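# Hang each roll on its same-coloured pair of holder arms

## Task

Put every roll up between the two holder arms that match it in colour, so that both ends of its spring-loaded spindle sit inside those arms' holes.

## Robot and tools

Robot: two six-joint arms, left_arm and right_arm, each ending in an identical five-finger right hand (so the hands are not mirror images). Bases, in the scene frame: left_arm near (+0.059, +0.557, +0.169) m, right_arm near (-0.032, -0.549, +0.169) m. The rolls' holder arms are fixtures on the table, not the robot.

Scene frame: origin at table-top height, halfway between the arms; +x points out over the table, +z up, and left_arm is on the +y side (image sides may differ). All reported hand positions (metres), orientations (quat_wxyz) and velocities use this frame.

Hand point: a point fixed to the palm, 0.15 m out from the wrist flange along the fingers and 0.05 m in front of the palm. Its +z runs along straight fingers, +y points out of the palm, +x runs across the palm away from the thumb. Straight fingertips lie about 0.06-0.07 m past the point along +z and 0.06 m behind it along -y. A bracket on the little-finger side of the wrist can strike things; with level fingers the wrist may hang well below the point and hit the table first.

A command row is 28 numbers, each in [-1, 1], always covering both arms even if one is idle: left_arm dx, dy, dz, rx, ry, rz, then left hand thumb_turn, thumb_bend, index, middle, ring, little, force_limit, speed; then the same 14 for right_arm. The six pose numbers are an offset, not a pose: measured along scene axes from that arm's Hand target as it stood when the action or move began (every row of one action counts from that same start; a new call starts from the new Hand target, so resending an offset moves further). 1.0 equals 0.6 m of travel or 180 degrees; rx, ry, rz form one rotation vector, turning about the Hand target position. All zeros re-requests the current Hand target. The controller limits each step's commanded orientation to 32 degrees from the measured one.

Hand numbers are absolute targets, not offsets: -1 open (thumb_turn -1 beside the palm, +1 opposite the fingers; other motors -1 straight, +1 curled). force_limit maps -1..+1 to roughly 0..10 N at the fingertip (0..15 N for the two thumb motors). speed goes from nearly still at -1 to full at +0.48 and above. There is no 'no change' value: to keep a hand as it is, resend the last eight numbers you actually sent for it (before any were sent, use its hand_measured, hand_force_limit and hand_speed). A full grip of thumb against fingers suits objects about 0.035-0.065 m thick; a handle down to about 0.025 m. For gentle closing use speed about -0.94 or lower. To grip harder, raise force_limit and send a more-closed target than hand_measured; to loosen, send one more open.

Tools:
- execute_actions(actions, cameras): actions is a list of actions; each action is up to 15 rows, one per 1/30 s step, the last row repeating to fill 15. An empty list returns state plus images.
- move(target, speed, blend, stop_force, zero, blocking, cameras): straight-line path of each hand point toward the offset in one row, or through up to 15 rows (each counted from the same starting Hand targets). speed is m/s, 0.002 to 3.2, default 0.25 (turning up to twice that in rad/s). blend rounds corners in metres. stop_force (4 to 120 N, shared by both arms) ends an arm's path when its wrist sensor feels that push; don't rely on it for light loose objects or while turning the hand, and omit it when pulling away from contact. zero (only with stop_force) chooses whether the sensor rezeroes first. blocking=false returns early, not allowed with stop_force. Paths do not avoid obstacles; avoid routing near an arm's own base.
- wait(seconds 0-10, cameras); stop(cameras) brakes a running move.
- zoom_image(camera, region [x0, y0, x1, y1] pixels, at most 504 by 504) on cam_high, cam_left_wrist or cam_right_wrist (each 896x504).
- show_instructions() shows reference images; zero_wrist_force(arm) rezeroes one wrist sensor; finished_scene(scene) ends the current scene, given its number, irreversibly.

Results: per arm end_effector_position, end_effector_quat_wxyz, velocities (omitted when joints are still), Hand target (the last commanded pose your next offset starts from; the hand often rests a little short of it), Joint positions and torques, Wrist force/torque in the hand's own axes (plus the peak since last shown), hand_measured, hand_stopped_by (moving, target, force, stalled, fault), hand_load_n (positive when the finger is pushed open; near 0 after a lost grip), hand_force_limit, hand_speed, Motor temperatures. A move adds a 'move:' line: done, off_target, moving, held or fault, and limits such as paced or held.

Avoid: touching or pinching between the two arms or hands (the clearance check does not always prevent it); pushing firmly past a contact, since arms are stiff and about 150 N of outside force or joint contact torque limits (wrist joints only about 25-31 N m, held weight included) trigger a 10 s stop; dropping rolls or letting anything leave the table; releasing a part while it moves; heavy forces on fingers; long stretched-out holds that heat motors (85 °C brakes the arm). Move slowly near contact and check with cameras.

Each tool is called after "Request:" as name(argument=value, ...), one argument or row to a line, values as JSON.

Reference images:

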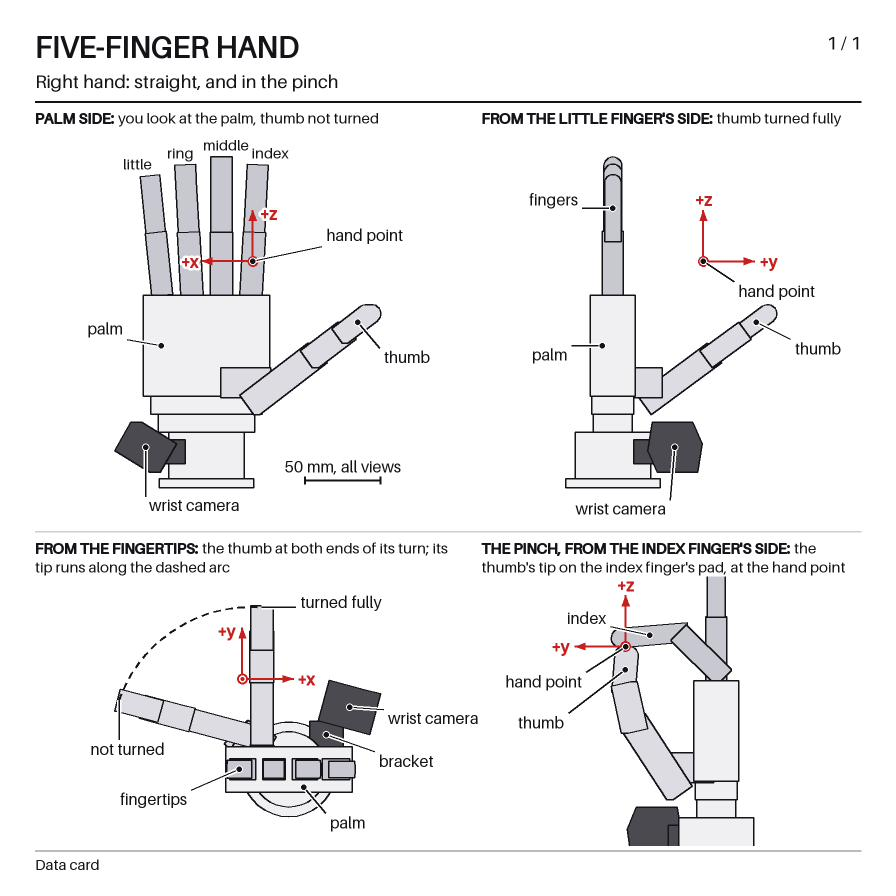

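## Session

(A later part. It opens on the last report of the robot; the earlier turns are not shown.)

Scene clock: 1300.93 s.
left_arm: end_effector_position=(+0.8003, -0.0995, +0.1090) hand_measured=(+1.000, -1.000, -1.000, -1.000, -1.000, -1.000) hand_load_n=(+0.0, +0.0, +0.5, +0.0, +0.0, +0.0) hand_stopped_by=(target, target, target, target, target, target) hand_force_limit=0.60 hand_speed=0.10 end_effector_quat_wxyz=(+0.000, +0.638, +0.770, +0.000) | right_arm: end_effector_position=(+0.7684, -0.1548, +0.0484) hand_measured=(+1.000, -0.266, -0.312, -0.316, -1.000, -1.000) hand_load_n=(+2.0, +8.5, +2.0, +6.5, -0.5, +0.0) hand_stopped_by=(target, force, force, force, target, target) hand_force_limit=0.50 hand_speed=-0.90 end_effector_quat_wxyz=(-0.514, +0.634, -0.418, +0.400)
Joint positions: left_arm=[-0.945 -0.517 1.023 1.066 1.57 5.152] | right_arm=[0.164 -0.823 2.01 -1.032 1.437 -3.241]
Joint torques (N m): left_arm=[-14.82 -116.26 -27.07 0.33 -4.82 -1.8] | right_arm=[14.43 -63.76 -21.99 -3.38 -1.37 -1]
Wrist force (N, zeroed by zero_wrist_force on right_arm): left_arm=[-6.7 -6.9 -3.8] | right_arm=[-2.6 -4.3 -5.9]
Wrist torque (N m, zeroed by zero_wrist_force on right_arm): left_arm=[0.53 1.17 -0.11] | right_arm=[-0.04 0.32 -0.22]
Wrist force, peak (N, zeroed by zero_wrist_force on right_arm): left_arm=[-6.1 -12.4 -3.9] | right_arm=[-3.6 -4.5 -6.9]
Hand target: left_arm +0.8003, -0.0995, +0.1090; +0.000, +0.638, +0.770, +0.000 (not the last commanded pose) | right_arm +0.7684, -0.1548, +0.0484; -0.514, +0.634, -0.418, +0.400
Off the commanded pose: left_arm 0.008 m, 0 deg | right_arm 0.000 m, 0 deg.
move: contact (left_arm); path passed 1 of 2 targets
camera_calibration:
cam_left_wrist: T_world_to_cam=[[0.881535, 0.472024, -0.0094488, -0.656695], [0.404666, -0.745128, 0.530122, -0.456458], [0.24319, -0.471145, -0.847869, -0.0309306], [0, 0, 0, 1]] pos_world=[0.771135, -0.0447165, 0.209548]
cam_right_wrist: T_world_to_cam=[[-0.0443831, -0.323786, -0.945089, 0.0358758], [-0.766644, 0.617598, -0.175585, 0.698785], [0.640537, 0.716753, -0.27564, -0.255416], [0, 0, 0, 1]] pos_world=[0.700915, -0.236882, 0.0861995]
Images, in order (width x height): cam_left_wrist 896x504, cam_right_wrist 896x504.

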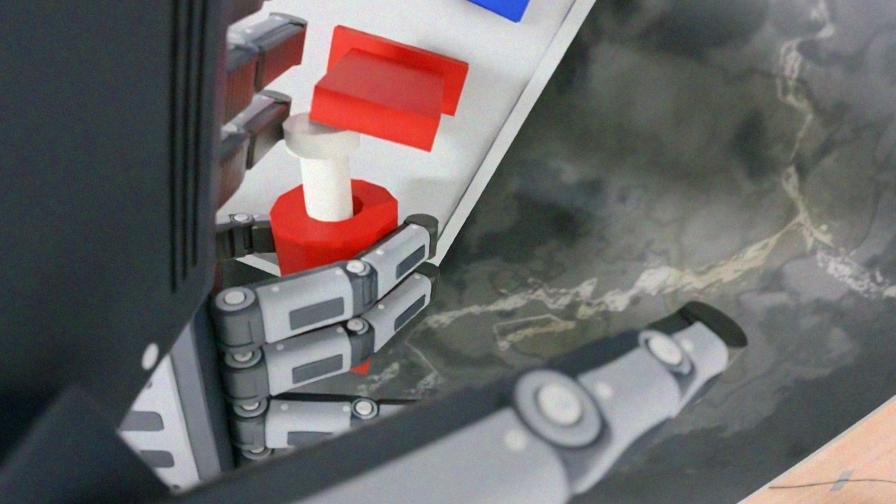

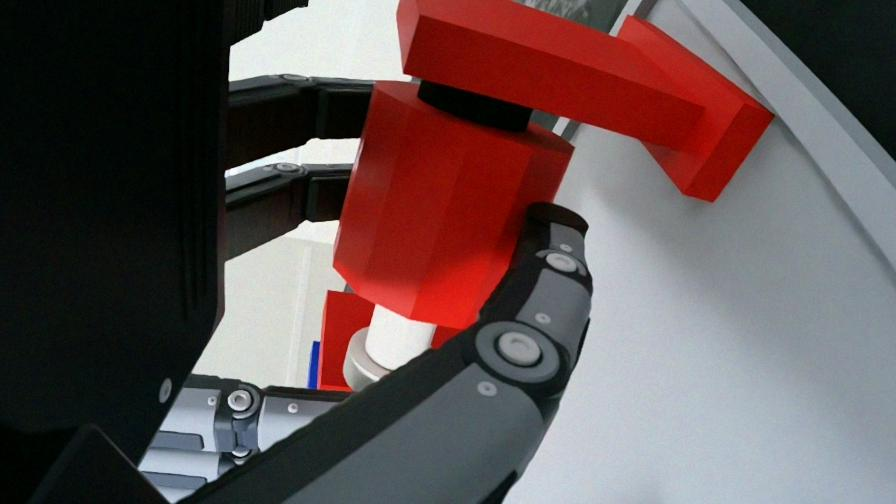

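Request:
move(
  target=[
    [-0.006, -0.0014, 0, 0, 0, 0, 1, -1, -1, -1, -1, -1, 0.6, 0.1, 0, 0, 0.001, 0, 0, 0, 1, 0.45, 0.25, 0.25, -1, -1, 0.5, -0.9],
    [-0.006, -0.0014, 0, 0, 0, 0, 1, -1, -1, -1, -1, -1, 0.6, 0.1, 0, 0, 0.0117, 0, 0, 0, 1, 0.45, 0.25, 0.25, -1, -1, 0.5, -0.9],
  ],
  speed=0.012,
  stop_force=18,
  cameras=["cam_left_wrist", "cam_right_wrist"],
)

Request:
zoom_image(
  camera="cam_left_wrist",
  region=[220, 60, 470, 260],
)

Request:
zoom_image(
  camera="cam_right_wrist",
  region=[380, 60, 600, 170],
)

Scene clock: 1304.83 s.
left_arm: end_effector_position=(+0.7967, -0.1004, +0.1090) hand_measured=(+1.000, -1.000, -1.000, -1.000, -1.000, -1.000) hand_load_n=(+0.0, +0.0, +0.0, +0.0, +0.0, +0.0) hand_stopped_by=(target, target, target, target, target, target) hand_force_limit=0.60 hand_speed=0.10 end_effector_quat_wxyz=(+0.000, +0.638, +0.770, +0.000) | right_arm: end_effector_position=(+0.7683, -0.1548, +0.0554) hand_measured=(+1.000, -0.268, -0.312, -0.316, -1.000, -1.000) hand_load_n=(+0.5, +19.0, +0.0, +0.5, +0.0, +0.0) hand_stopped_by=(target, force, force, force, target, target) hand_force_limit=0.50 hand_speed=-0.90 end_effector_quat_wxyz=(-0.514, +0.634, -0.418, +0.400)
Joint positions: left_arm=[-0.949 -0.521 1.03 1.062 1.57 5.148] | right_arm=[0.164 -0.835 2.011 -1.022 1.437 -3.241]
Joint torques (N m): left_arm=[-22.56 -112.6 -23.99 1.24 0.25 -1.77] | right_arm=[8.16 -95.7 -27.86 -2.79 -0.95 -0.49]
Wrist force (N, zeroed by zero_wrist_force on right_arm): left_arm=[-7.9 -1.1 -3.3] | right_arm=[-1.6 11.4 -9.8]
Wrist torque (N m, zeroed by zero_wrist_force on right_arm): left_arm=[0.09 1.19 -0.21] | right_arm=[-0.30 0.33 -0.09]
Wrist force, peak (N, zeroed by zero_wrist_force on right_arm): left_arm=[-6.8 -7.2 -3.8] | right_arm=[-1.6 12.2 -10.5]
Hand target: left_arm +0.7967, -0.1004, +0.1090; +0.000, +0.638, +0.770, +0.000 | right_arm +0.7684, -0.1548, +0.0554; -0.514, +0.634, -0.418, +0.400
Off the commanded pose: left_arm 0.000 m, 0 deg | right_arm 0.000 m, 0 deg.
move: done
camera_calibration:
cam_left_wrist: T_world_to_cam=[[0.881513, 0.472067, -0.00937463, -0.65314], [0.404658, -0.745108, 0.530156, -0.455597], [0.243284, -0.471133, -0.847848, -0.0305081], [0, 0, 0, 1]] pos_world=[0.767534, -0.0455166, 0.209548]
cam_right_wrist: T_world_to_cam=[[-0.0443831, -0.323786, -0.945089, 0.0425859], [-0.766644, 0.617598, -0.175585, 0.700032], [0.640537, 0.716753, -0.27564, -0.253459], [0, 0, 0, 1]] pos_world=[0.700915, -0.236882, 0.0932995]
Images, in order (width x height): cam_left_wrist 896x504, cam_right_wrist 896x504.

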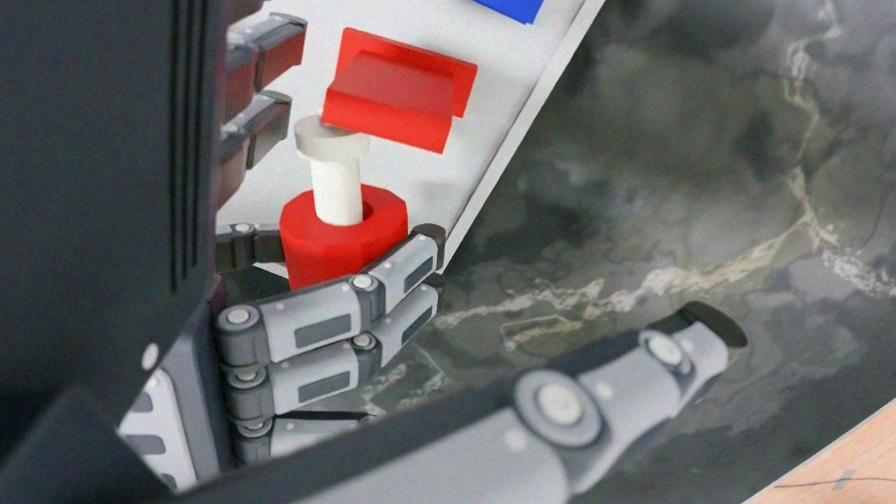

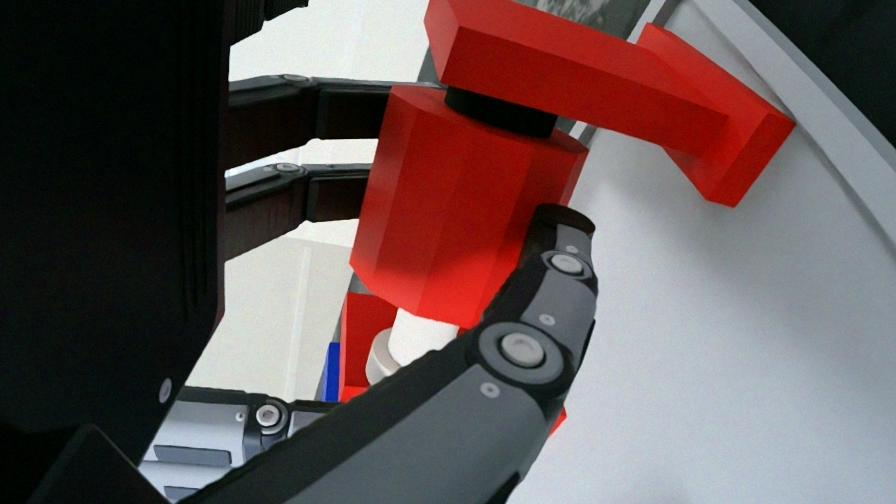

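Scaled by 2.016 from the camera's 896x504 image, which has a finer 1280x720 frame.

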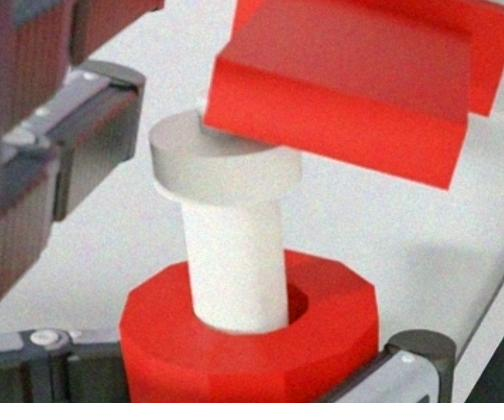

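Scaled by 2.291 from the camera's 896x504 image, which has a finer 1280x720 frame.

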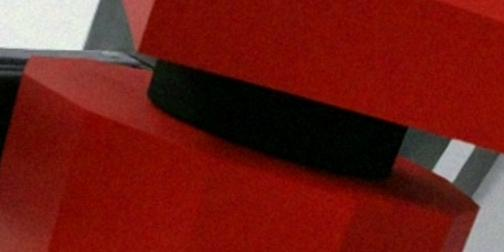

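Request:
move(
  target=[
    [0, 0, 0, 0, 0, 0, 1, -1, -1, -1, -1, -1, 0.6, 0.1, 0, 0, -0.0058, 0, 0, 0, 1, 0.45, 0.25, 0.25, -1, -1, 0.5, -0.9],
    [0, 0, 0, 0, 0, 0, 1, -1, -1, -1, -1, -1, 0.6, 0.1, -0.0082, -0.0015, -0.0058, 0, 0, 0, 1, 0.45, 0.25, 0.25, -1, -1, 0.5, -0.9],
  ],
  speed=0.012,
  stop_force=20,
  cameras=["cam_left_wrist", "cam_right_wrist"],
)

Request:
zoom_image(
  camera="cam_left_wrist",
  region=[220, 60, 470, 260],
)

Request:
zoom_image(
  camera="cam_right_wrist",
  region=[380, 60, 600, 170],
)

Scene clock: 1308.20 s.
left_arm: end_effector_position=(+0.7967, -0.1004, +0.1090) hand_measured=(+1.000, -1.000, -1.000, -1.000, -1.000, -1.000) hand_load_n=(+0.0, +0.0, +0.0, +0.0, +0.0, +0.0) hand_stopped_by=(target, target, target, target, target, target) hand_force_limit=0.60 hand_speed=0.10 end_effector_quat_wxyz=(+0.000, +0.638, +0.770, +0.000) | right_arm: end_effector_position=(+0.7635, -0.1557, +0.0519) hand_measured=(+1.000, -0.268, -0.312, -0.316, -1.000, -1.000) hand_load_n=(+1.5, +10.0, +2.5, +8.0, +0.0, +0.0) hand_stopped_by=(target, force, force, force, target, target) hand_force_limit=0.50 hand_speed=-0.90 end_effector_quat_wxyz=(-0.514, +0.634, -0.418, +0.400)
Joint positions: left_arm=[-0.949 -0.521 1.03 1.062 1.57 5.148] | right_arm=[0.164 -0.833 2.021 -1.034 1.437 -3.241]
Joint torques (N m): left_arm=[-22.24 -113.35 -24.03 0.91 0.5 -1.83] | right_arm=[22.92 -82.7 -6.41 -3.59 1.31 1.06]
Wrist force (N, zeroed by zero_wrist_force on right_arm): left_arm=[-7.8 -1.0 -3.4] | right_arm=[-1.7 1.4 6.8]
Wrist torque (N m, zeroed by zero_wrist_force on right_arm): left_arm=[0.11 1.18 -0.20] | right_arm=[-0.05 0.23 -0.16]
Wrist force, peak (N, zeroed by zero_wrist_force on right_arm): left_arm=[-8.3 -1.0 -3.9] | right_arm=[-1.7 12.1 -10.7]
Hand target: left_arm +0.7967, -0.1004, +0.1090; +0.000, +0.638, +0.770, +0.000 | right_arm +0.7635, -0.1557, +0.0519; -0.514, +0.634, -0.418, +0.400
Off the commanded pose: left_arm 0.000 m, 0 deg | right_arm 0.000 m, 0 deg.
move: done
camera_calibration:
cam_left_wrist: T_world_to_cam=[[0.881513, 0.472067, -0.00937463, -0.65314], [0.404658, -0.745108, 0.530156, -0.455597], [0.243284, -0.471133, -0.847848, -0.0305081], [0, 0, 0, 1]] pos_world=[0.767534, -0.0455166, 0.209548]
cam_right_wrist: T_world_to_cam=[[-0.0443831, -0.323786, -0.945089, 0.0387692], [-0.766644, 0.617598, -0.175585, 0.696217], [0.640537, 0.716753, -0.27564, -0.25064], [0, 0, 0, 1]] pos_world=[0.696015, -0.237782, 0.0897995]
Images, in order (width x height): cam_left_wrist 896x504, cam_right_wrist 896x504.

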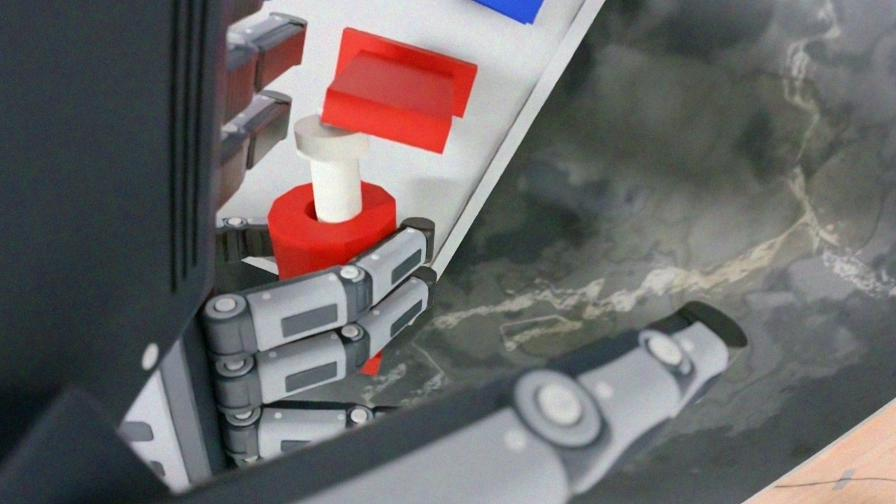

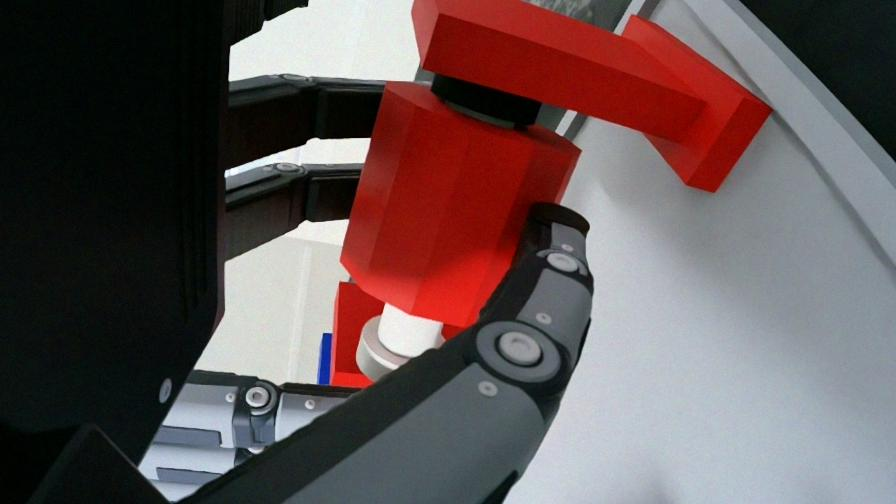

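Scaled by 2.016 from the camera's 896x504 image, which has a finer 1280x720 frame.

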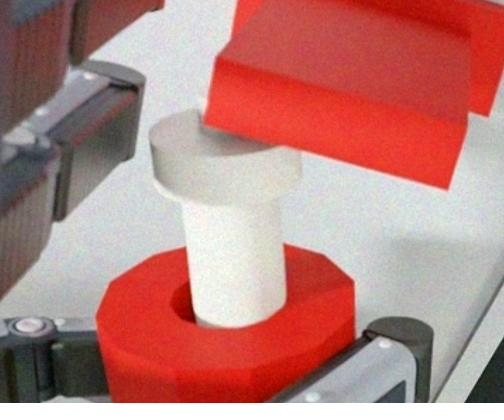

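Scaled by 2.291 from the camera's 896x504 image, which has a finer 1280x720 frame.

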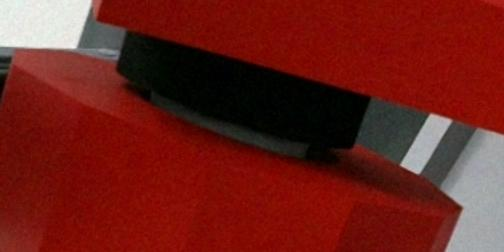

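Request:
move(
  target=[0, 0, 0, 0, 0, 0, 1, -1, -1, -1, -1, -1, 0.6, 0.1, -0.0098, -0.0018, 0, 0, 0, 0, 1, 0.45, 0.25, 0.25, -1, -1, 0.5, -0.9],
  speed=0.012,
  stop_force=12,
  cameras=["cam_left_wrist", "cam_right_wrist"],
)

Request:
zoom_image(
  camera="cam_left_wrist",
  region=[220, 60, 470, 260],
)

Request:
zoom_image(
  camera="cam_right_wrist",
  region=[380, 60, 600, 170],
)

Scene clock: 1310.60 s.
left_arm: end_effector_position=(+0.7967, -0.1004, +0.1090) hand_measured=(+1.000, -1.000, -1.000, -1.000, -1.000, -1.000) hand_load_n=(+0.0, +0.0, +1.0, +0.0, +0.0, +0.0) hand_stopped_by=(target, target, target, target, target, target) hand_force_limit=0.60 hand_speed=0.10 end_effector_quat_wxyz=(+0.000, +0.638, +0.770, +0.000) | right_arm: end_effector_position=(+0.7576, -0.1568, +0.0519) hand_measured=(+1.000, -0.266, -0.312, -0.316, -1.000, -1.000) hand_load_n=(+0.5, +7.0, +8.0, +10.5, +0.0, +0.0) hand_stopped_by=(target, force, force, force, target, target) hand_force_limit=0.50 hand_speed=-0.90 end_effector_quat_wxyz=(-0.514, +0.634, -0.418, +0.400)
Joint positions: left_arm=[-0.949 -0.521 1.03 1.062 1.57 5.148] | right_arm=[0.164 -0.837 2.032 -1.041 1.437 -3.241]
Joint torques (N m): left_arm=[-4.43 -111.94 -40.72 1.48 -3.34 -1.76] | right_arm=[20.53 -79.53 1.84 -1.67 1.21 1.48]
Wrist force (N, zeroed by zero_wrist_force on right_arm): left_arm=[-4.7 -8.8 -3.1] | right_arm=[-2.0 1.9 16.9]
Wrist torque (N m, zeroed by zero_wrist_force on right_arm): left_arm=[0.50 1.40 -0.05] | right_arm=[-0.08 0.14 -0.14]
Wrist force, peak (N, zeroed by zero_wrist_force on right_arm): left_arm=[-4.7 -8.8 -3.1] | right_arm=[-2.0 1.8 17.3]
Hand target: left_arm +0.7967, -0.1004, +0.1090; +0.000, +0.638, +0.770, +0.000 | right_arm +0.7576, -0.1568, +0.0519; -0.514, +0.634, -0.418, +0.400
Off the commanded pose: left_arm 0.000 m, 0 deg | right_arm 0.000 m, 0 deg.
move: done
camera_calibration:
cam_left_wrist: T_world_to_cam=[[0.881553, 0.47199, -0.00942386, -0.653076], [0.404626, -0.74515, 0.530123, -0.455527], [0.243191, -0.471145, -0.847869, -0.0304082], [0, 0, 0, 1]] pos_world=[0.767434, -0.0455165, 0.209548]
cam_right_wrist: T_world_to_cam=[[-0.0443831, -0.323786, -0.945089, 0.0381512], [-0.766644, 0.617598, -0.175585, 0.692373], [0.640537, 0.716753, -0.27564, -0.246072], [0, 0, 0, 1]] pos_world=[0.690115, -0.238882, 0.0897995]
Images, in order (width x height): cam_left_wrist 896x504, cam_right_wrist 896x504.

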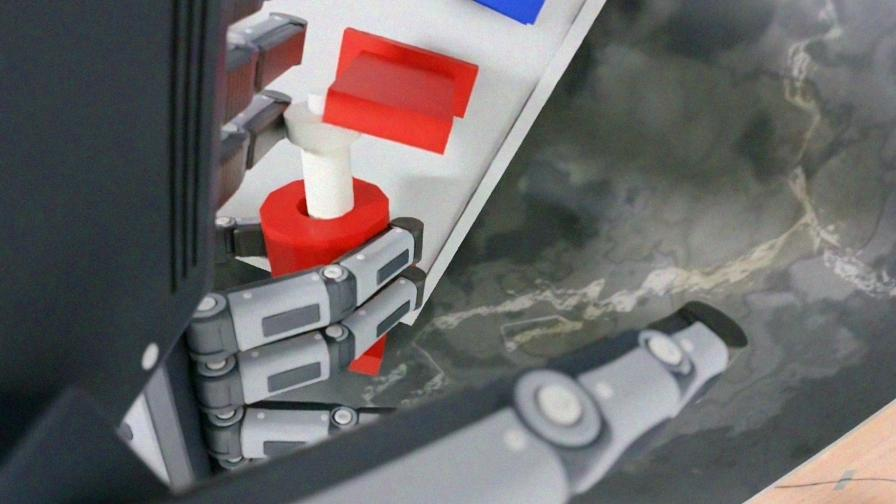

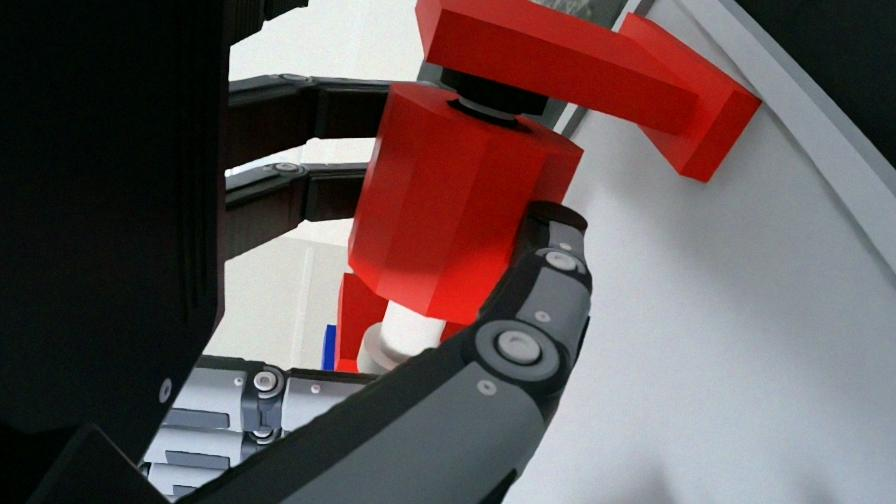

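Scaled by 2.016 from the camera's 896x504 image, which has a finer 1280x720 frame.

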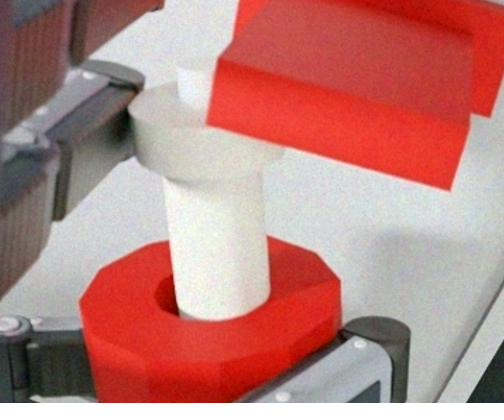

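Scaled by 2.291 from the camera's 896x504 image, which has a finer 1280x720 frame.

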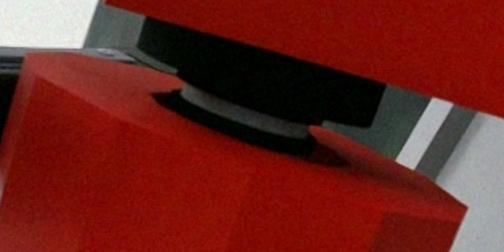

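Request:
move(
  target=[
    [-0.04, 0.01, 0, 0, 0, 0, 1, -1, -1, -1, -1, -1, 0.6, 0.1, 0, 0, 0, 0, 0, 0, 1, 0.45, 0.25, 0.25, -1, -1, 0.5, -0.9],
    [-0.06, 0.055, 0.05, 0, 0, 0, 1, -1, -1, -1, -1, -1, 0.6, 0.1, 0, 0, 0, 0, 0, 0, 1, 0.45, 0.25, 0.25, -1, -1, 0.5, -0.9],
  ],
  speed=0.08,
  blend=[0.005, 0],
  cameras=["cam_left_wrist"],
)

Scene clock: 1316.10 s.
left_arm: end_effector_position=(+0.7607, -0.0674, +0.1389) hand_measured=(+1.000, -1.000, -1.000, -1.000, -1.000, -1.000) hand_load_n=(+0.0, +0.0, +0.0, +0.0, +0.0, +0.0) hand_stopped_by=(target, target, target, target, target, target) hand_force_limit=0.60 hand_speed=0.10 end_effector_quat_wxyz=(+0.000, +0.638, +0.770, +0.000) | right_arm: end_effector_position=(+0.7576, -0.1568, +0.0519) hand_measured=(+1.000, -0.266, -0.312, -0.316, -1.000, -1.000) hand_load_n=(+0.0, +7.0, +6.5, +10.0, +0.0, +0.0) hand_stopped_by=(target, force, force, force, target, target) hand_force_limit=0.50 hand_speed=-0.90 end_effector_quat_wxyz=(-0.514, +0.634, -0.418, +0.400)
Joint positions: left_arm=[-0.961 -0.627 1.185 1.013 1.57 5.137] | right_arm=[0.164 -0.837 2.032 -1.041 1.437 -3.241]
Joint torques (N m): left_arm=[11.77 -109.11 -25.29 0.89 -2.08 0.63] | right_arm=[19.35 -74.18 -13.89 -1.7 1.03 1.65]
Wrist force (N, zeroed by zero_wrist_force on right_arm): left_arm=[-7.8 -0.8 -3.6] | right_arm=[-4.0 -1.0 10.9]
Wrist torque (N m, zeroed by zero_wrist_force on right_arm): left_arm=[0.12 1.21 -0.17] | right_arm=[-0.01 0.09 -0.20]
Wrist force, peak (N, zeroed by zero_wrist_force on right_arm): left_arm=[-4.5 -9.3 -2.9] | right_arm=[-2.1 1.6 17.7]
Hand target: left_arm +0.7607, -0.0674, +0.1390; +0.000, +0.638, +0.770, +0.000 | right_arm +0.7576, -0.1568, +0.0519; -0.514, +0.634, -0.418, +0.400
Off the commanded pose: left_arm 0.000 m, 0 deg | right_arm 0.000 m, 0 deg.
move: done
camera_calibration:
cam_left_wrist: T_world_to_cam=[[0.881535, 0.472024, -0.0094488, -0.636655], [0.404666, -0.745128, 0.530122, -0.432365], [0.24319, -0.471145, -0.847869, 0.0191747], [0, 0, 0, 1]] pos_world=[0.731535, -0.0126165, 0.239448]
Images, in order (width x height): cam_left_wrist 896x504.

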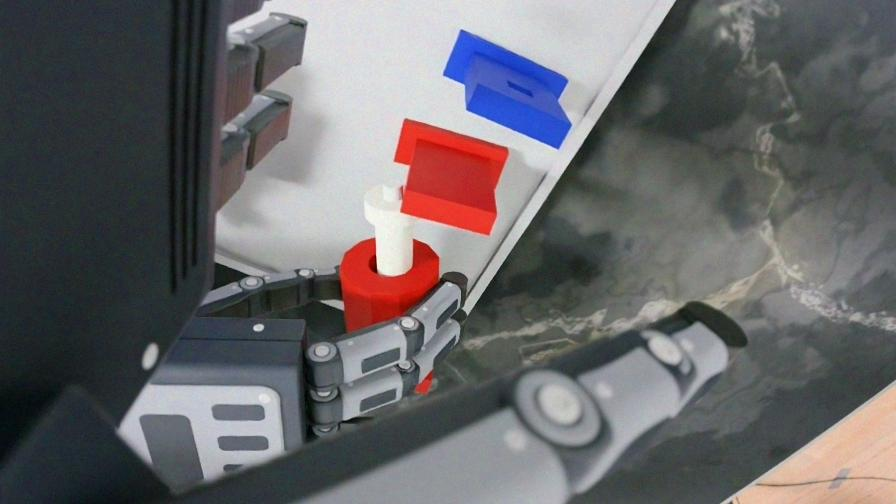

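Request:
move(
  target=[
    [-0.01, 0.01, 0.02, 0, 0, 0, 1, -1, -1, -1, -1, -1, 0.6, 0.1, -0.004, 0.01, 0, 0, 0, 0.01, 1, 0.45, 0.25, 0.25, -1, -1, 0.5, -0.9],
    [-0.01, 0.01, 0.02, 0, 0, 0, 1, -1, -1, -1, -1, -1, 0.6, 0.1, 0.0012, 0.005, -0.0082, 0, 0, 0.0611, 1, 0.45, 0.25, 0.25, -1, -1, 0.5, -0.9],
  ],
  speed=0.03,
  cameras=["cam_left_wrist", "cam_right_wrist"],
)

Request:
zoom_image(
  camera="cam_right_wrist",
  region=[380, 20, 600, 150],
)

Scene clock: 1321.30 s.
left_arm: end_effector_position=(+0.7547, -0.0614, +0.1510) hand_measured=(+1.000, -1.000, -1.000, -1.000, -1.000, -1.000) hand_load_n=(+0.0, +0.0, +0.0, +0.0, +0.0, +0.5) hand_stopped_by=(target, target, target, target, target, target) hand_force_limit=0.60 hand_speed=0.10 end_effector_quat_wxyz=(+0.000, +0.638, +0.770, +0.000) | right_arm: end_effector_position=(+0.7583, -0.1538, +0.0470) hand_measured=(+1.000, -0.266, -0.312, -0.316, -1.000, -1.000) hand_load_n=(+2.5, +9.0, +6.5, +5.0, +0.0, +0.0) hand_stopped_by=(target, force, force, force, target, target) hand_force_limit=0.50 hand_speed=-0.90 end_effector_quat_wxyz=(-0.550, +0.671, -0.355, +0.349)
Joint positions: left_arm=[-0.962 -0.651 1.209 1.013 1.57 5.135] | right_arm=[0.093 -0.823 2.016 -1.027 1.178 -3.284]
Joint torques (N m): left_arm=[-21.78 -106.31 -24.15 6.58 -1.08 -2.06] | right_arm=[-16.86 -64.1 -25.3 1.2 -2.85 -2.28]
Wrist force (N, zeroed by zero_wrist_force on right_arm): left_arm=[-7.8 -1.1 -3.5] | right_arm=[-3.1 -3.1 -2.4]
Wrist torque (N m, zeroed by zero_wrist_force on right_arm): left_arm=[0.08 1.21 -0.16] | right_arm=[0.10 0.46 -0.14]
Wrist force, peak (N, zeroed by zero_wrist_force on right_arm): left_arm=[-8.3 -0.9 -3.8] | right_arm=[-4.2 -1.5 11.4]
Hand target: left_arm +0.7547, -0.0614, +0.1510; +0.000, +0.638, +0.770, +0.000 | right_arm +0.7583, -0.1538, +0.0470; -0.550, +0.671, -0.355, +0.349
Off the commanded pose: left_arm 0.000 m, 0 deg | right_arm 0.000 m, 0 deg.
move: done
camera_calibration:
cam_left_wrist: T_world_to_cam=[[0.881535, 0.472024, -0.0094488, -0.634131], [0.404666, -0.745128, 0.530122, -0.431806], [0.24319, -0.471145, -0.847869, 0.0337671], [0, 0, 0, 1]] pos_world=[0.725535, -0.00651648, 0.251548]
cam_right_wrist: T_world_to_cam=[[0.0181764, -0.326306, -0.945089, -0.013315], [-0.870377, 0.460022, -0.175569, 0.744672], [0.492051, 0.825775, -0.275648, -0.120654], [0, 0, 0, 1]] pos_world=[0.707755, -0.247277, 0.0848995]
Images, in order (width x height): cam_left_wrist 896x504, cam_right_wrist 896x504.

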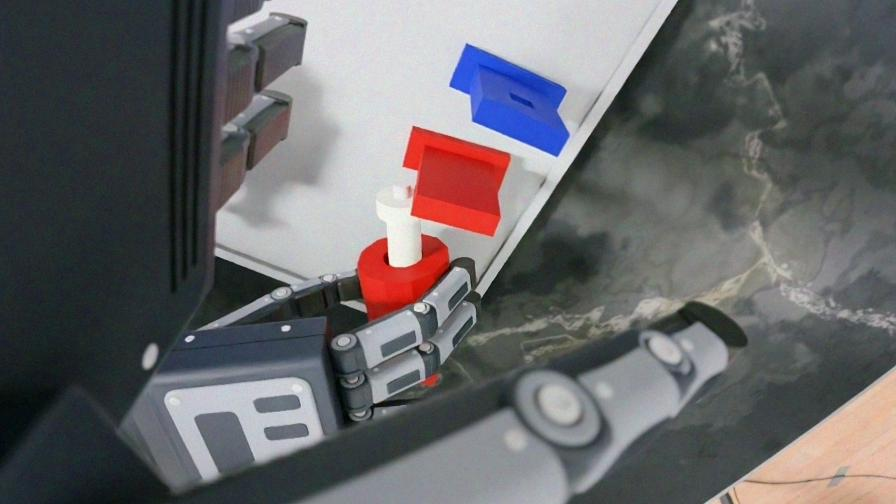

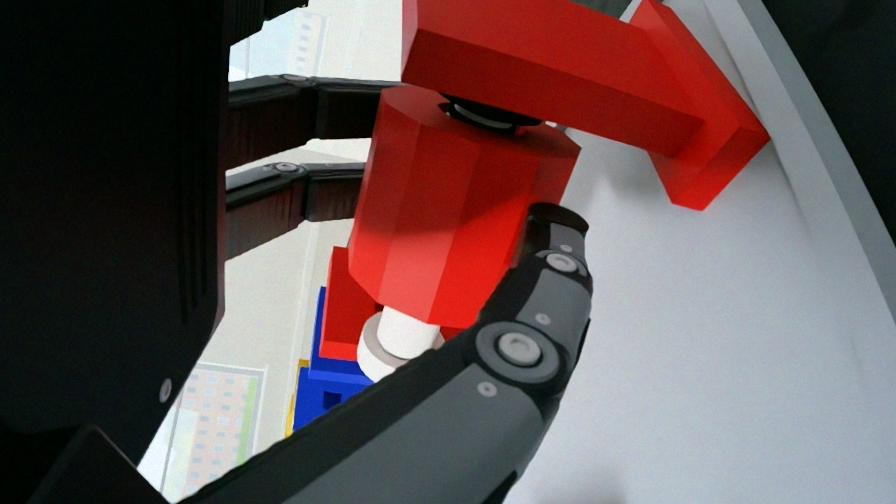

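Scaled by 2.291 from the camera's 896x504 image, which has a finer 1280x720 frame.

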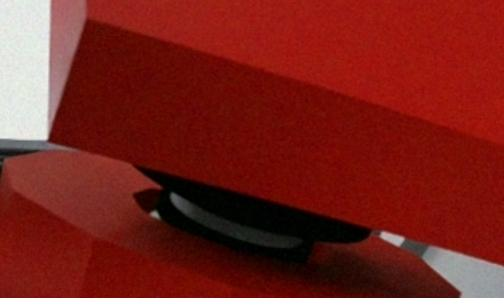

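Request:
move(
  target=[0, 0, 0, 0, 0, 0, 1, -1, -1, -1, -1, -1, 0.6, 0.1, 0.0102, -0.0172, 0, 0, 0, 0, 1, 0.45, 0.25, 0.25, -1, -1, 0.5, -0.9],
  speed=0.012,
  stop_force=6,
  cameras=["cam_left_wrist", "cam_right_wrist"],
)

Request:
zoom_image(
  camera="cam_right_wrist",
  region=[380, 20, 600, 150],
)

Request:
zoom_image(
  camera="cam_left_wrist",
  region=[330, 100, 530, 300],
)

Scene clock: 1324.70 s.
left_arm: end_effector_position=(+0.7547, -0.0614, +0.1510) hand_measured=(+1.000, -1.000, -1.000, -1.000, -1.000, -1.000) hand_load_n=(+0.0, +0.0, +0.0, +0.0, +0.0, +0.0) hand_stopped_by=(target, target, target, target, target, target) hand_force_limit=0.60 hand_speed=0.10 end_effector_quat_wxyz=(+0.000, +0.638, +0.770, +0.000) | right_arm: end_effector_position=(+0.7629, -0.1616, +0.0470) hand_measured=(+1.000, -0.266, -0.312, -0.316, -1.000, -1.000) hand_load_n=(+3.5, +8.0, +8.0, +6.0, +0.0, +0.0) hand_stopped_by=(target, force, force, force, target, target) hand_force_limit=0.50 hand_speed=-0.90 end_effector_quat_wxyz=(-0.550, +0.671, -0.355, +0.349)
Joint positions: left_arm=[-0.962 -0.651 1.209 1.013 1.57 5.135] | right_arm=[0.079 -0.822 2.013 -1.024 1.164 -3.286]
Joint torques (N m): left_arm=[-21.92 -106.01 -23.93 5.17 -1.29 -1.79] | right_arm=[17.45 -81.37 -7.36 -1.76 2.27 1.09]
Wrist force (N, zeroed by zero_wrist_force on right_arm): left_arm=[-8.0 -0.7 -3.6] | right_arm=[-5.6 -2.7 3.2]
Wrist torque (N m, zeroed by zero_wrist_force on right_arm): left_arm=[0.14 1.23 -0.16] | right_arm=[-0.05 0.39 -0.11]
Wrist force, peak (N, zeroed by zero_wrist_force on right_arm): left_arm=[-8.2 -1.2 -4.1] | right_arm=[-11.2 -1.9 4.6]
Hand target: left_arm +0.7547, -0.0614, +0.1510; +0.000, +0.638, +0.770, +0.000 | right_arm +0.7629, -0.1616, +0.0470; -0.550, +0.671, -0.355, +0.349 (not the last commanded pose)
Off the commanded pose: left_arm 0.000 m, 0 deg | right_arm 0.003 m, 0 deg.
move: contact (right_arm)
camera_calibration:
cam_left_wrist: T_world_to_cam=[[0.881535, 0.472024, -0.0094488, -0.634131], [0.404666, -0.745128, 0.530122, -0.431806], [0.24319, -0.471145, -0.847869, 0.0337671], [0, 0, 0, 1]] pos_world=[0.725535, -0.00651648, 0.251548]
cam_right_wrist: T_world_to_cam=[[0.0182198, -0.326293, -0.945093, -0.0159726], [-0.870398, 0.459975, -0.175586, 0.752356], [0.492011, 0.825806, -0.275624, -0.116491], [0, 0, 0, 1]] pos_world=[0.712455, -0.255077, 0.0848996]
Images, in order (width x height): cam_left_wrist 896x504, cam_right_wrist 896x504.

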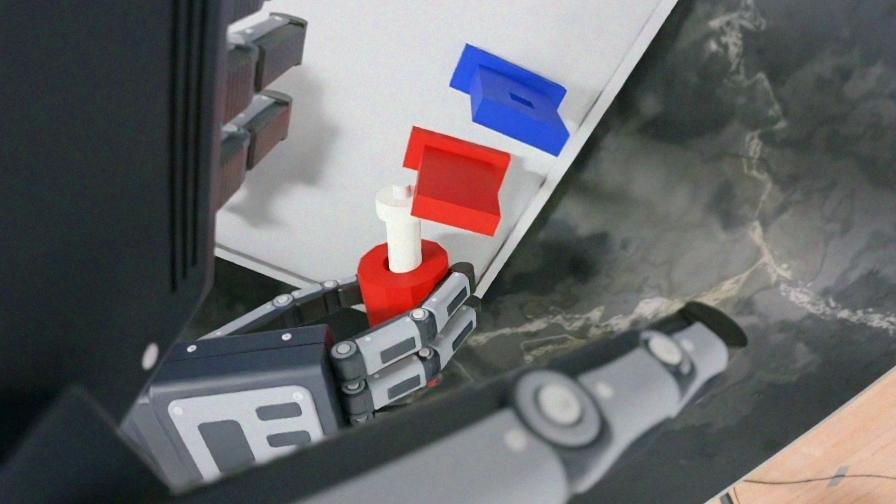

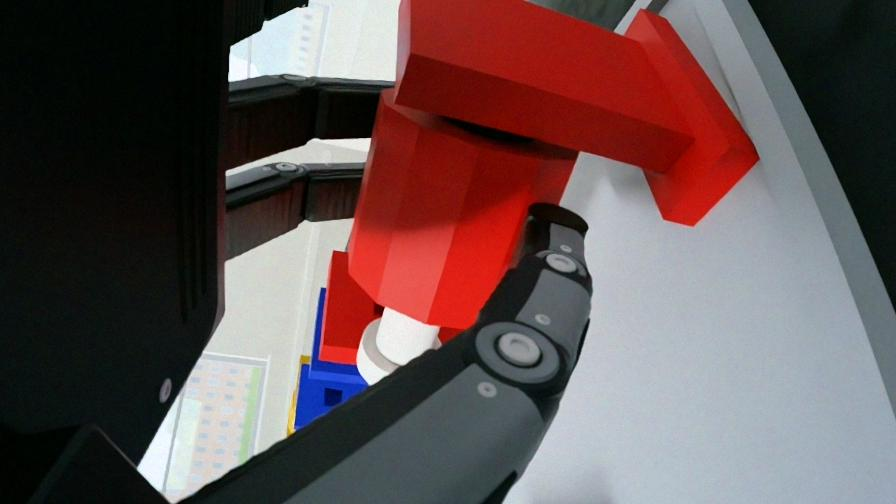

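Scaled by 2.291 from the camera's 896x504 image, which has a finer 1280x720 frame.

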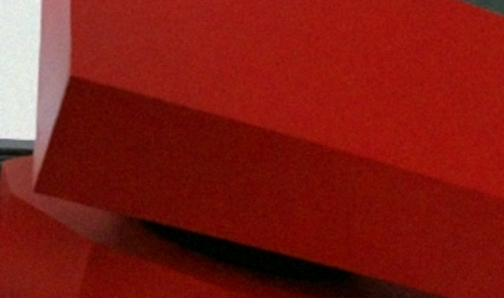

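Scaled by 2.520 from the camera's 896x504 image, which has a finer 1280x720 frame.

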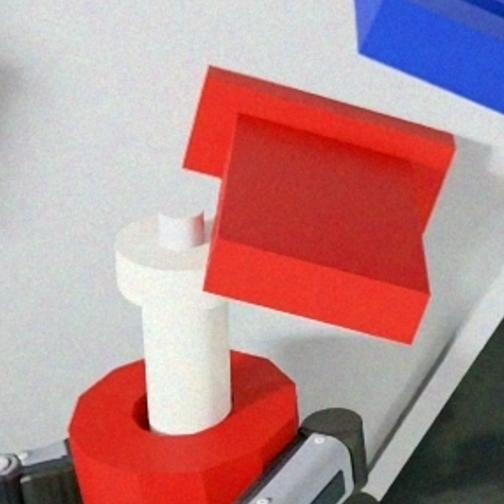

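Request:
move(
  target=[
    [0.0633, -0.0178, 0, 0, 0, 0, 1, -1, -1, -1, -1, -1, 0.6, 0.1, 0, 0, 0, 0, 0, 0, 1, 0.45, 0.25, 0.25, -1, -1, 0.5, -0.9],
    [0.0633, -0.0178, -0.07, 0, 0, 0, 1, -1, -1, -1, -1, -1, 0.6, 0.1, 0, 0, 0, 0, 0, 0, 1, 0.45, 0.25, 0.25, -1, -1, 0.5, -0.9],
  ],
  speed=0.08,
  stop_force=5,
  cameras=["cam_left_wrist"],
)

Request:
zoom_image(
  camera="cam_left_wrist",
  region=[220, 60, 470, 260],
)

Scene clock: 1328.17 s.
left_arm: end_effector_position=(+0.7927, -0.0720, +0.1090) hand_measured=(+1.000, -1.000, -1.000, -1.000, -1.000, -1.000) hand_load_n=(-0.5, +0.0, +0.0, +0.0, +0.0, +0.0) hand_stopped_by=(target, target, target, target, target, target) hand_force_limit=0.60 hand_speed=0.10 end_effector_quat_wxyz=(+0.000, +0.638, +0.770, +0.000) | right_arm: end_effector_position=(+0.7629, -0.1616, +0.0470) hand_measured=(+1.000, -0.266, -0.312, -0.316, -1.000, -1.000) hand_load_n=(+3.5, +8.0, +8.0, +5.5, -0.5, +0.0) hand_stopped_by=(target, force, force, force, target, target) hand_force_limit=0.50 hand_speed=-0.90 end_effector_quat_wxyz=(-0.550, +0.671, -0.355, +0.349)
Joint positions: left_arm=[-0.934 -0.557 1.105 1.024 1.57 5.163] | right_arm=[0.079 -0.822 2.013 -1.024 1.164 -3.286]
Joint torques (N m): left_arm=[9.85 -92.37 -37.81 1.05 0.27 2.39] | right_arm=[16.92 -80.7 -7.28 -1.61 -0.96 1.45]
Wrist force (N, zeroed by zero_wrist_force on right_arm): left_arm=[-7.6 -0.8 -3.5] | right_arm=[-5.4 -2.3 3.0]
Wrist torque (N m, zeroed by zero_wrist_force on right_arm): left_arm=[0.15 1.16 -0.51] | right_arm=[0.00 0.37 -0.09]
Wrist force, peak (N, zeroed by zero_wrist_force on right_arm): left_arm=[-8.5 -1.8 -3.6] | right_arm=[-6.1 -2.5 4.1]
Hand target: left_arm +0.7927, -0.0720, +0.1090; +0.000, +0.638, +0.770, +0.000 | right_arm +0.7629, -0.1616, +0.0470; -0.550, +0.671, -0.355, +0.349
Off the commanded pose: left_arm 0.000 m, 0 deg | right_arm 0.000 m, 0 deg.
move: done
camera_calibration:
cam_left_wrist: T_world_to_cam=[[0.881553, 0.47199, -0.00942386, -0.662907], [0.404626, -0.74515, 0.530123, -0.43282], [0.243191, -0.471145, -0.847869, -0.0161021], [0, 0, 0, 1]] pos_world=[0.763434, -0.0172165, 0.209548]
Images, in order (width x height): cam_left_wrist 896x504.

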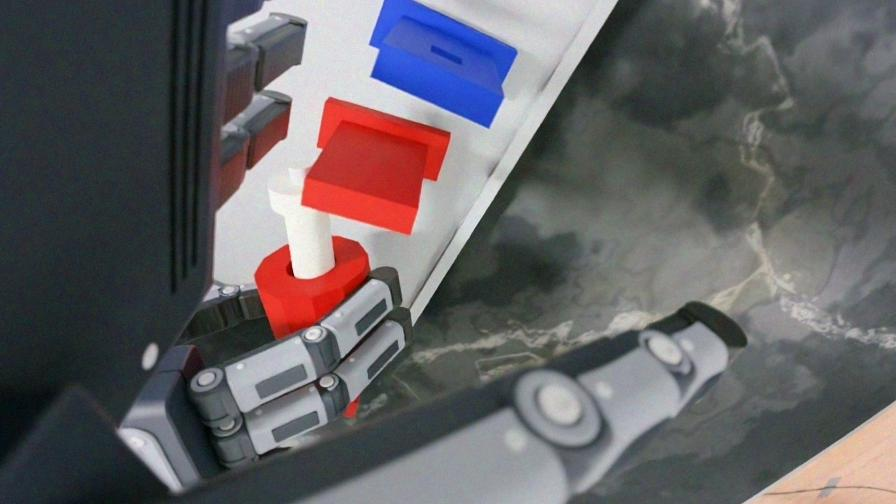

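Scaled by 2.016 from the camera's 896x504 image, which has a finer 1280x720 frame.

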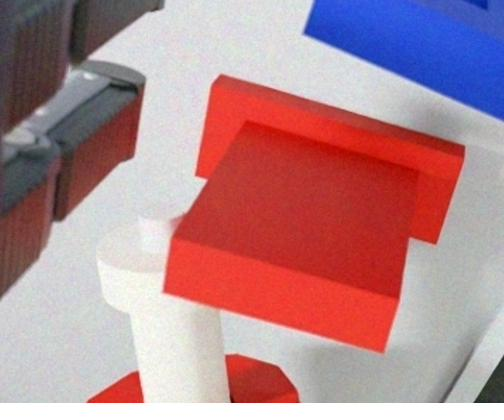

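Request:
move(
  target=[
    [-0.0022, -0.0012, 0, 0, 0, 0, 1, -1, -1, -1, -1, -1, 0.6, 0.1, 0, 0, 0, 0, 0, 0, 1, 0.45, 0.25, 0.25, -1, -1, 0.5, -0.9],
    [0.0135, -0.0268, 0, 0, 0, 0, 1, -1, -1, -1, -1, -1, 0.6, 0.1, 0, 0, 0, 0, 0, 0, 1, 0.45, 0.25, 0.25, -1, -1, 0.5, -0.9],
  ],
  speed=0.02,
  stop_force=4,
)

Request:
move(
  target=[0.0101, -0.0164, 0, 0, 0, 0, 1, -1, -1, -1, -1, -1, 0.6, 0.1, 0, 0, 0, 0, 0, 0, 1, 0.45, 0.25, 0.25, -1, -1, 0.5, -0.9],
  speed=0.012,
  stop_force=10,
  cameras=["cam_left_wrist", "cam_right_wrist"],
)

Request:
zoom_image(
  camera="cam_left_wrist",
  region=[220, 60, 470, 260],
)

Request:
zoom_image(
  camera="cam_right_wrist",
  region=[380, 20, 600, 150],
)

Scene clock: 1330.93 s.
left_arm: end_effector_position=(+0.7997, -0.0865, +0.1090) hand_measured=(+1.000, -1.000, -1.000, -1.000, -1.000, -1.000) hand_load_n=(+0.0, +0.0, +0.5, +0.0, +0.5, +0.0) hand_stopped_by=(target, target, target, target, target, target) hand_force_limit=0.60 hand_speed=0.10 end_effector_quat_wxyz=(+0.000, +0.638, +0.770, +0.000) | right_arm: end_effector_position=(+0.7629, -0.1616, +0.0470) hand_measured=(+1.000, -0.266, -0.312, -0.316, -1.000, -1.000) hand_load_n=(+4.0, +8.5, +8.5, +5.5, +0.0, +0.0) hand_stopped_by=(target, force, force, force, target, target) hand_force_limit=0.50 hand_speed=-0.90 end_effector_quat_wxyz=(-0.550, +0.671, -0.355, +0.349)
Joint positions: left_arm=[-0.938 -0.533 1.055 1.049 1.57 5.16] | right_arm=[0.079 -0.822 2.013 -1.024 1.164 -3.286]
Joint torques (N m): left_arm=[1.73 -110.91 -25.07 0.75 -0.52 0.78] | right_arm=[16.09 -80.33 -8.16 -1.46 -1.05 1.25]
Wrist force (N, zeroed by zero_wrist_force on right_arm): left_arm=[-7.3 -3.9 -3.8] | right_arm=[-5.9 -1.1 5.7]
Wrist torque (N m, zeroed by zero_wrist_force on right_arm): left_arm=[0.30 1.27 -0.49] | right_arm=[-0.04 0.38 -0.12]
Wrist force, peak (N, zeroed by zero_wrist_force on right_arm): left_arm=[-7.1 -6.1 -4.3] | right_arm=[-6.7 -0.8 6.2]
Hand target: left_arm +0.7997, -0.0864, +0.1090; +0.000, +0.638, +0.770, +0.000 (not the last commanded pose) | right_arm +0.7629, -0.1616, +0.0470; -0.550, +0.671, -0.355, +0.349
Off the commanded pose: left_arm 0.002 m, 0 deg | right_arm 0.000 m, 0 deg.
move: contact (left_arm); path passed 1 of 2 targets

Scene clock: 1332.27 s.
left_arm: end_effector_position=(+0.8017, -0.0897, +0.1090) hand_measured=(+1.000, -1.000, -1.000, -1.000, -1.000, -1.000) hand_load_n=(+0.0, +0.0, +0.5, +0.0, +0.0, +0.0) hand_stopped_by=(target, target, target, target, target, target) hand_force_limit=0.60 hand_speed=0.10 end_effector_quat_wxyz=(+0.000, +0.638, +0.770, +0.000) | right_arm: end_effector_position=(+0.7629, -0.1616, +0.0470) hand_measured=(+1.000, -0.266, -0.312, -0.316, -1.000, -1.000) hand_load_n=(+4.0, +8.5, +8.5, +6.0, +0.0, +0.0) hand_stopped_by=(target, force, force, force, target, target) hand_force_limit=0.50 hand_speed=-0.90 end_effector_quat_wxyz=(-0.550, +0.671, -0.355, +0.349)
Joint positions: left_arm=[-0.938 -0.527 1.042 1.056 1.57 5.16] | right_arm=[0.079 -0.822 2.013 -1.024 1.164 -3.286]
Joint torques (N m): left_arm=[10.11 -114.6 -27.32 -0.13 -0.76 0.88] | right_arm=[16.33 -80.49 -7.55 -1.46 -0.79 1.3]
Wrist force (N, zeroed by zero_wrist_force on right_arm): left_arm=[-2.6 -5.0 -3.3] | right_arm=[-5.7 -0.6 7.2]
Wrist torque (N m, zeroed by zero_wrist_force on right_arm): left_arm=[0.37 1.43 -0.22] | right_arm=[0.04 0.38 -0.11]
Wrist force, peak (N, zeroed by zero_wrist_force on right_arm): left_arm=[-7.2 -4.0 -3.8] | right_arm=[-6.1 -0.9 7.7]
Hand target: left_arm +0.8018, -0.0896, +0.1090; +0.000, +0.638, +0.770, +0.000 (not the last commanded pose) | right_arm +0.7629, -0.1616, +0.0470; -0.550, +0.671, -0.355, +0.349
Off the commanded pose: left_arm 0.008 m, 0 deg | right_arm 0.000 m, 0 deg.
move: contact (left_arm)
camera_calibration:
cam_left_wrist: T_world_to_cam=[[0.881513, 0.472067, -0.00937463, -0.662599], [0.404658, -0.745108, 0.530156, -0.449647], [0.243284, -0.471133, -0.847848, -0.0266834], [0, 0, 0, 1]] pos_world=[0.772534, -0.0348166, 0.209548]
cam_right_wrist: T_world_to_cam=[[0.0182199, -0.326291, -0.945094, -0.0159722], [-0.870441, 0.459903, -0.175561, 0.752366], [0.491935, 0.825847, -0.275638, -0.116426], [0, 0, 0, 1]] pos_world=[0.712455, -0.255077, 0.0848995]
Images, in order (width x height): cam_left_wrist 896x504, cam_right_wrist 896x504.

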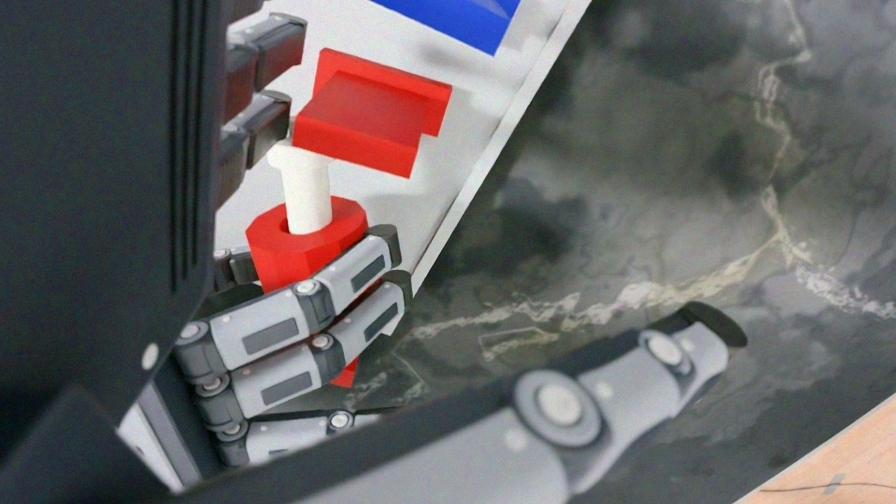

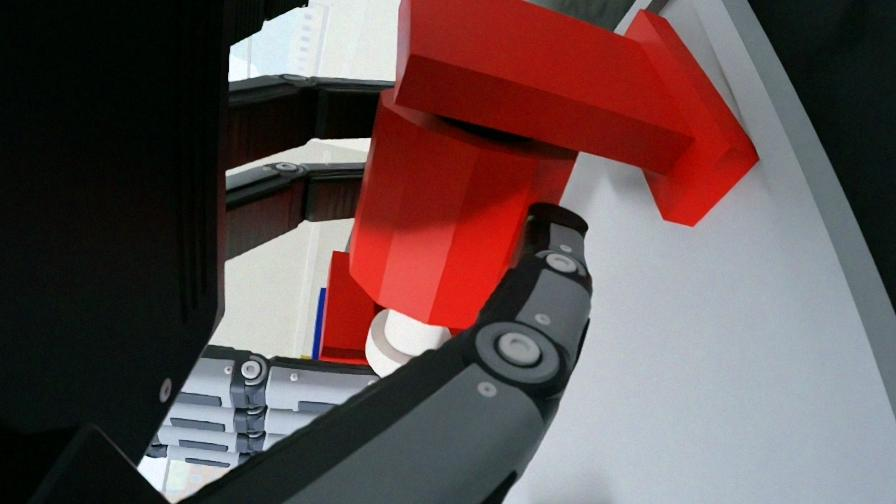

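Scaled by 2.016 from the camera's 896x504 image, which has a finer 1280x720 frame.

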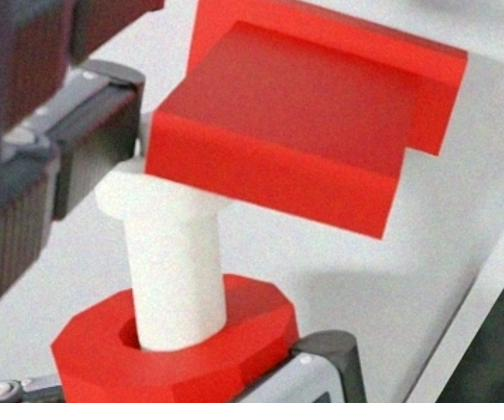

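Scaled by 2.291 from the camera's 896x504 image, which has a finer 1280x720 frame.

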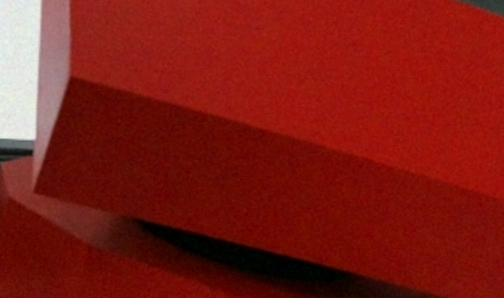

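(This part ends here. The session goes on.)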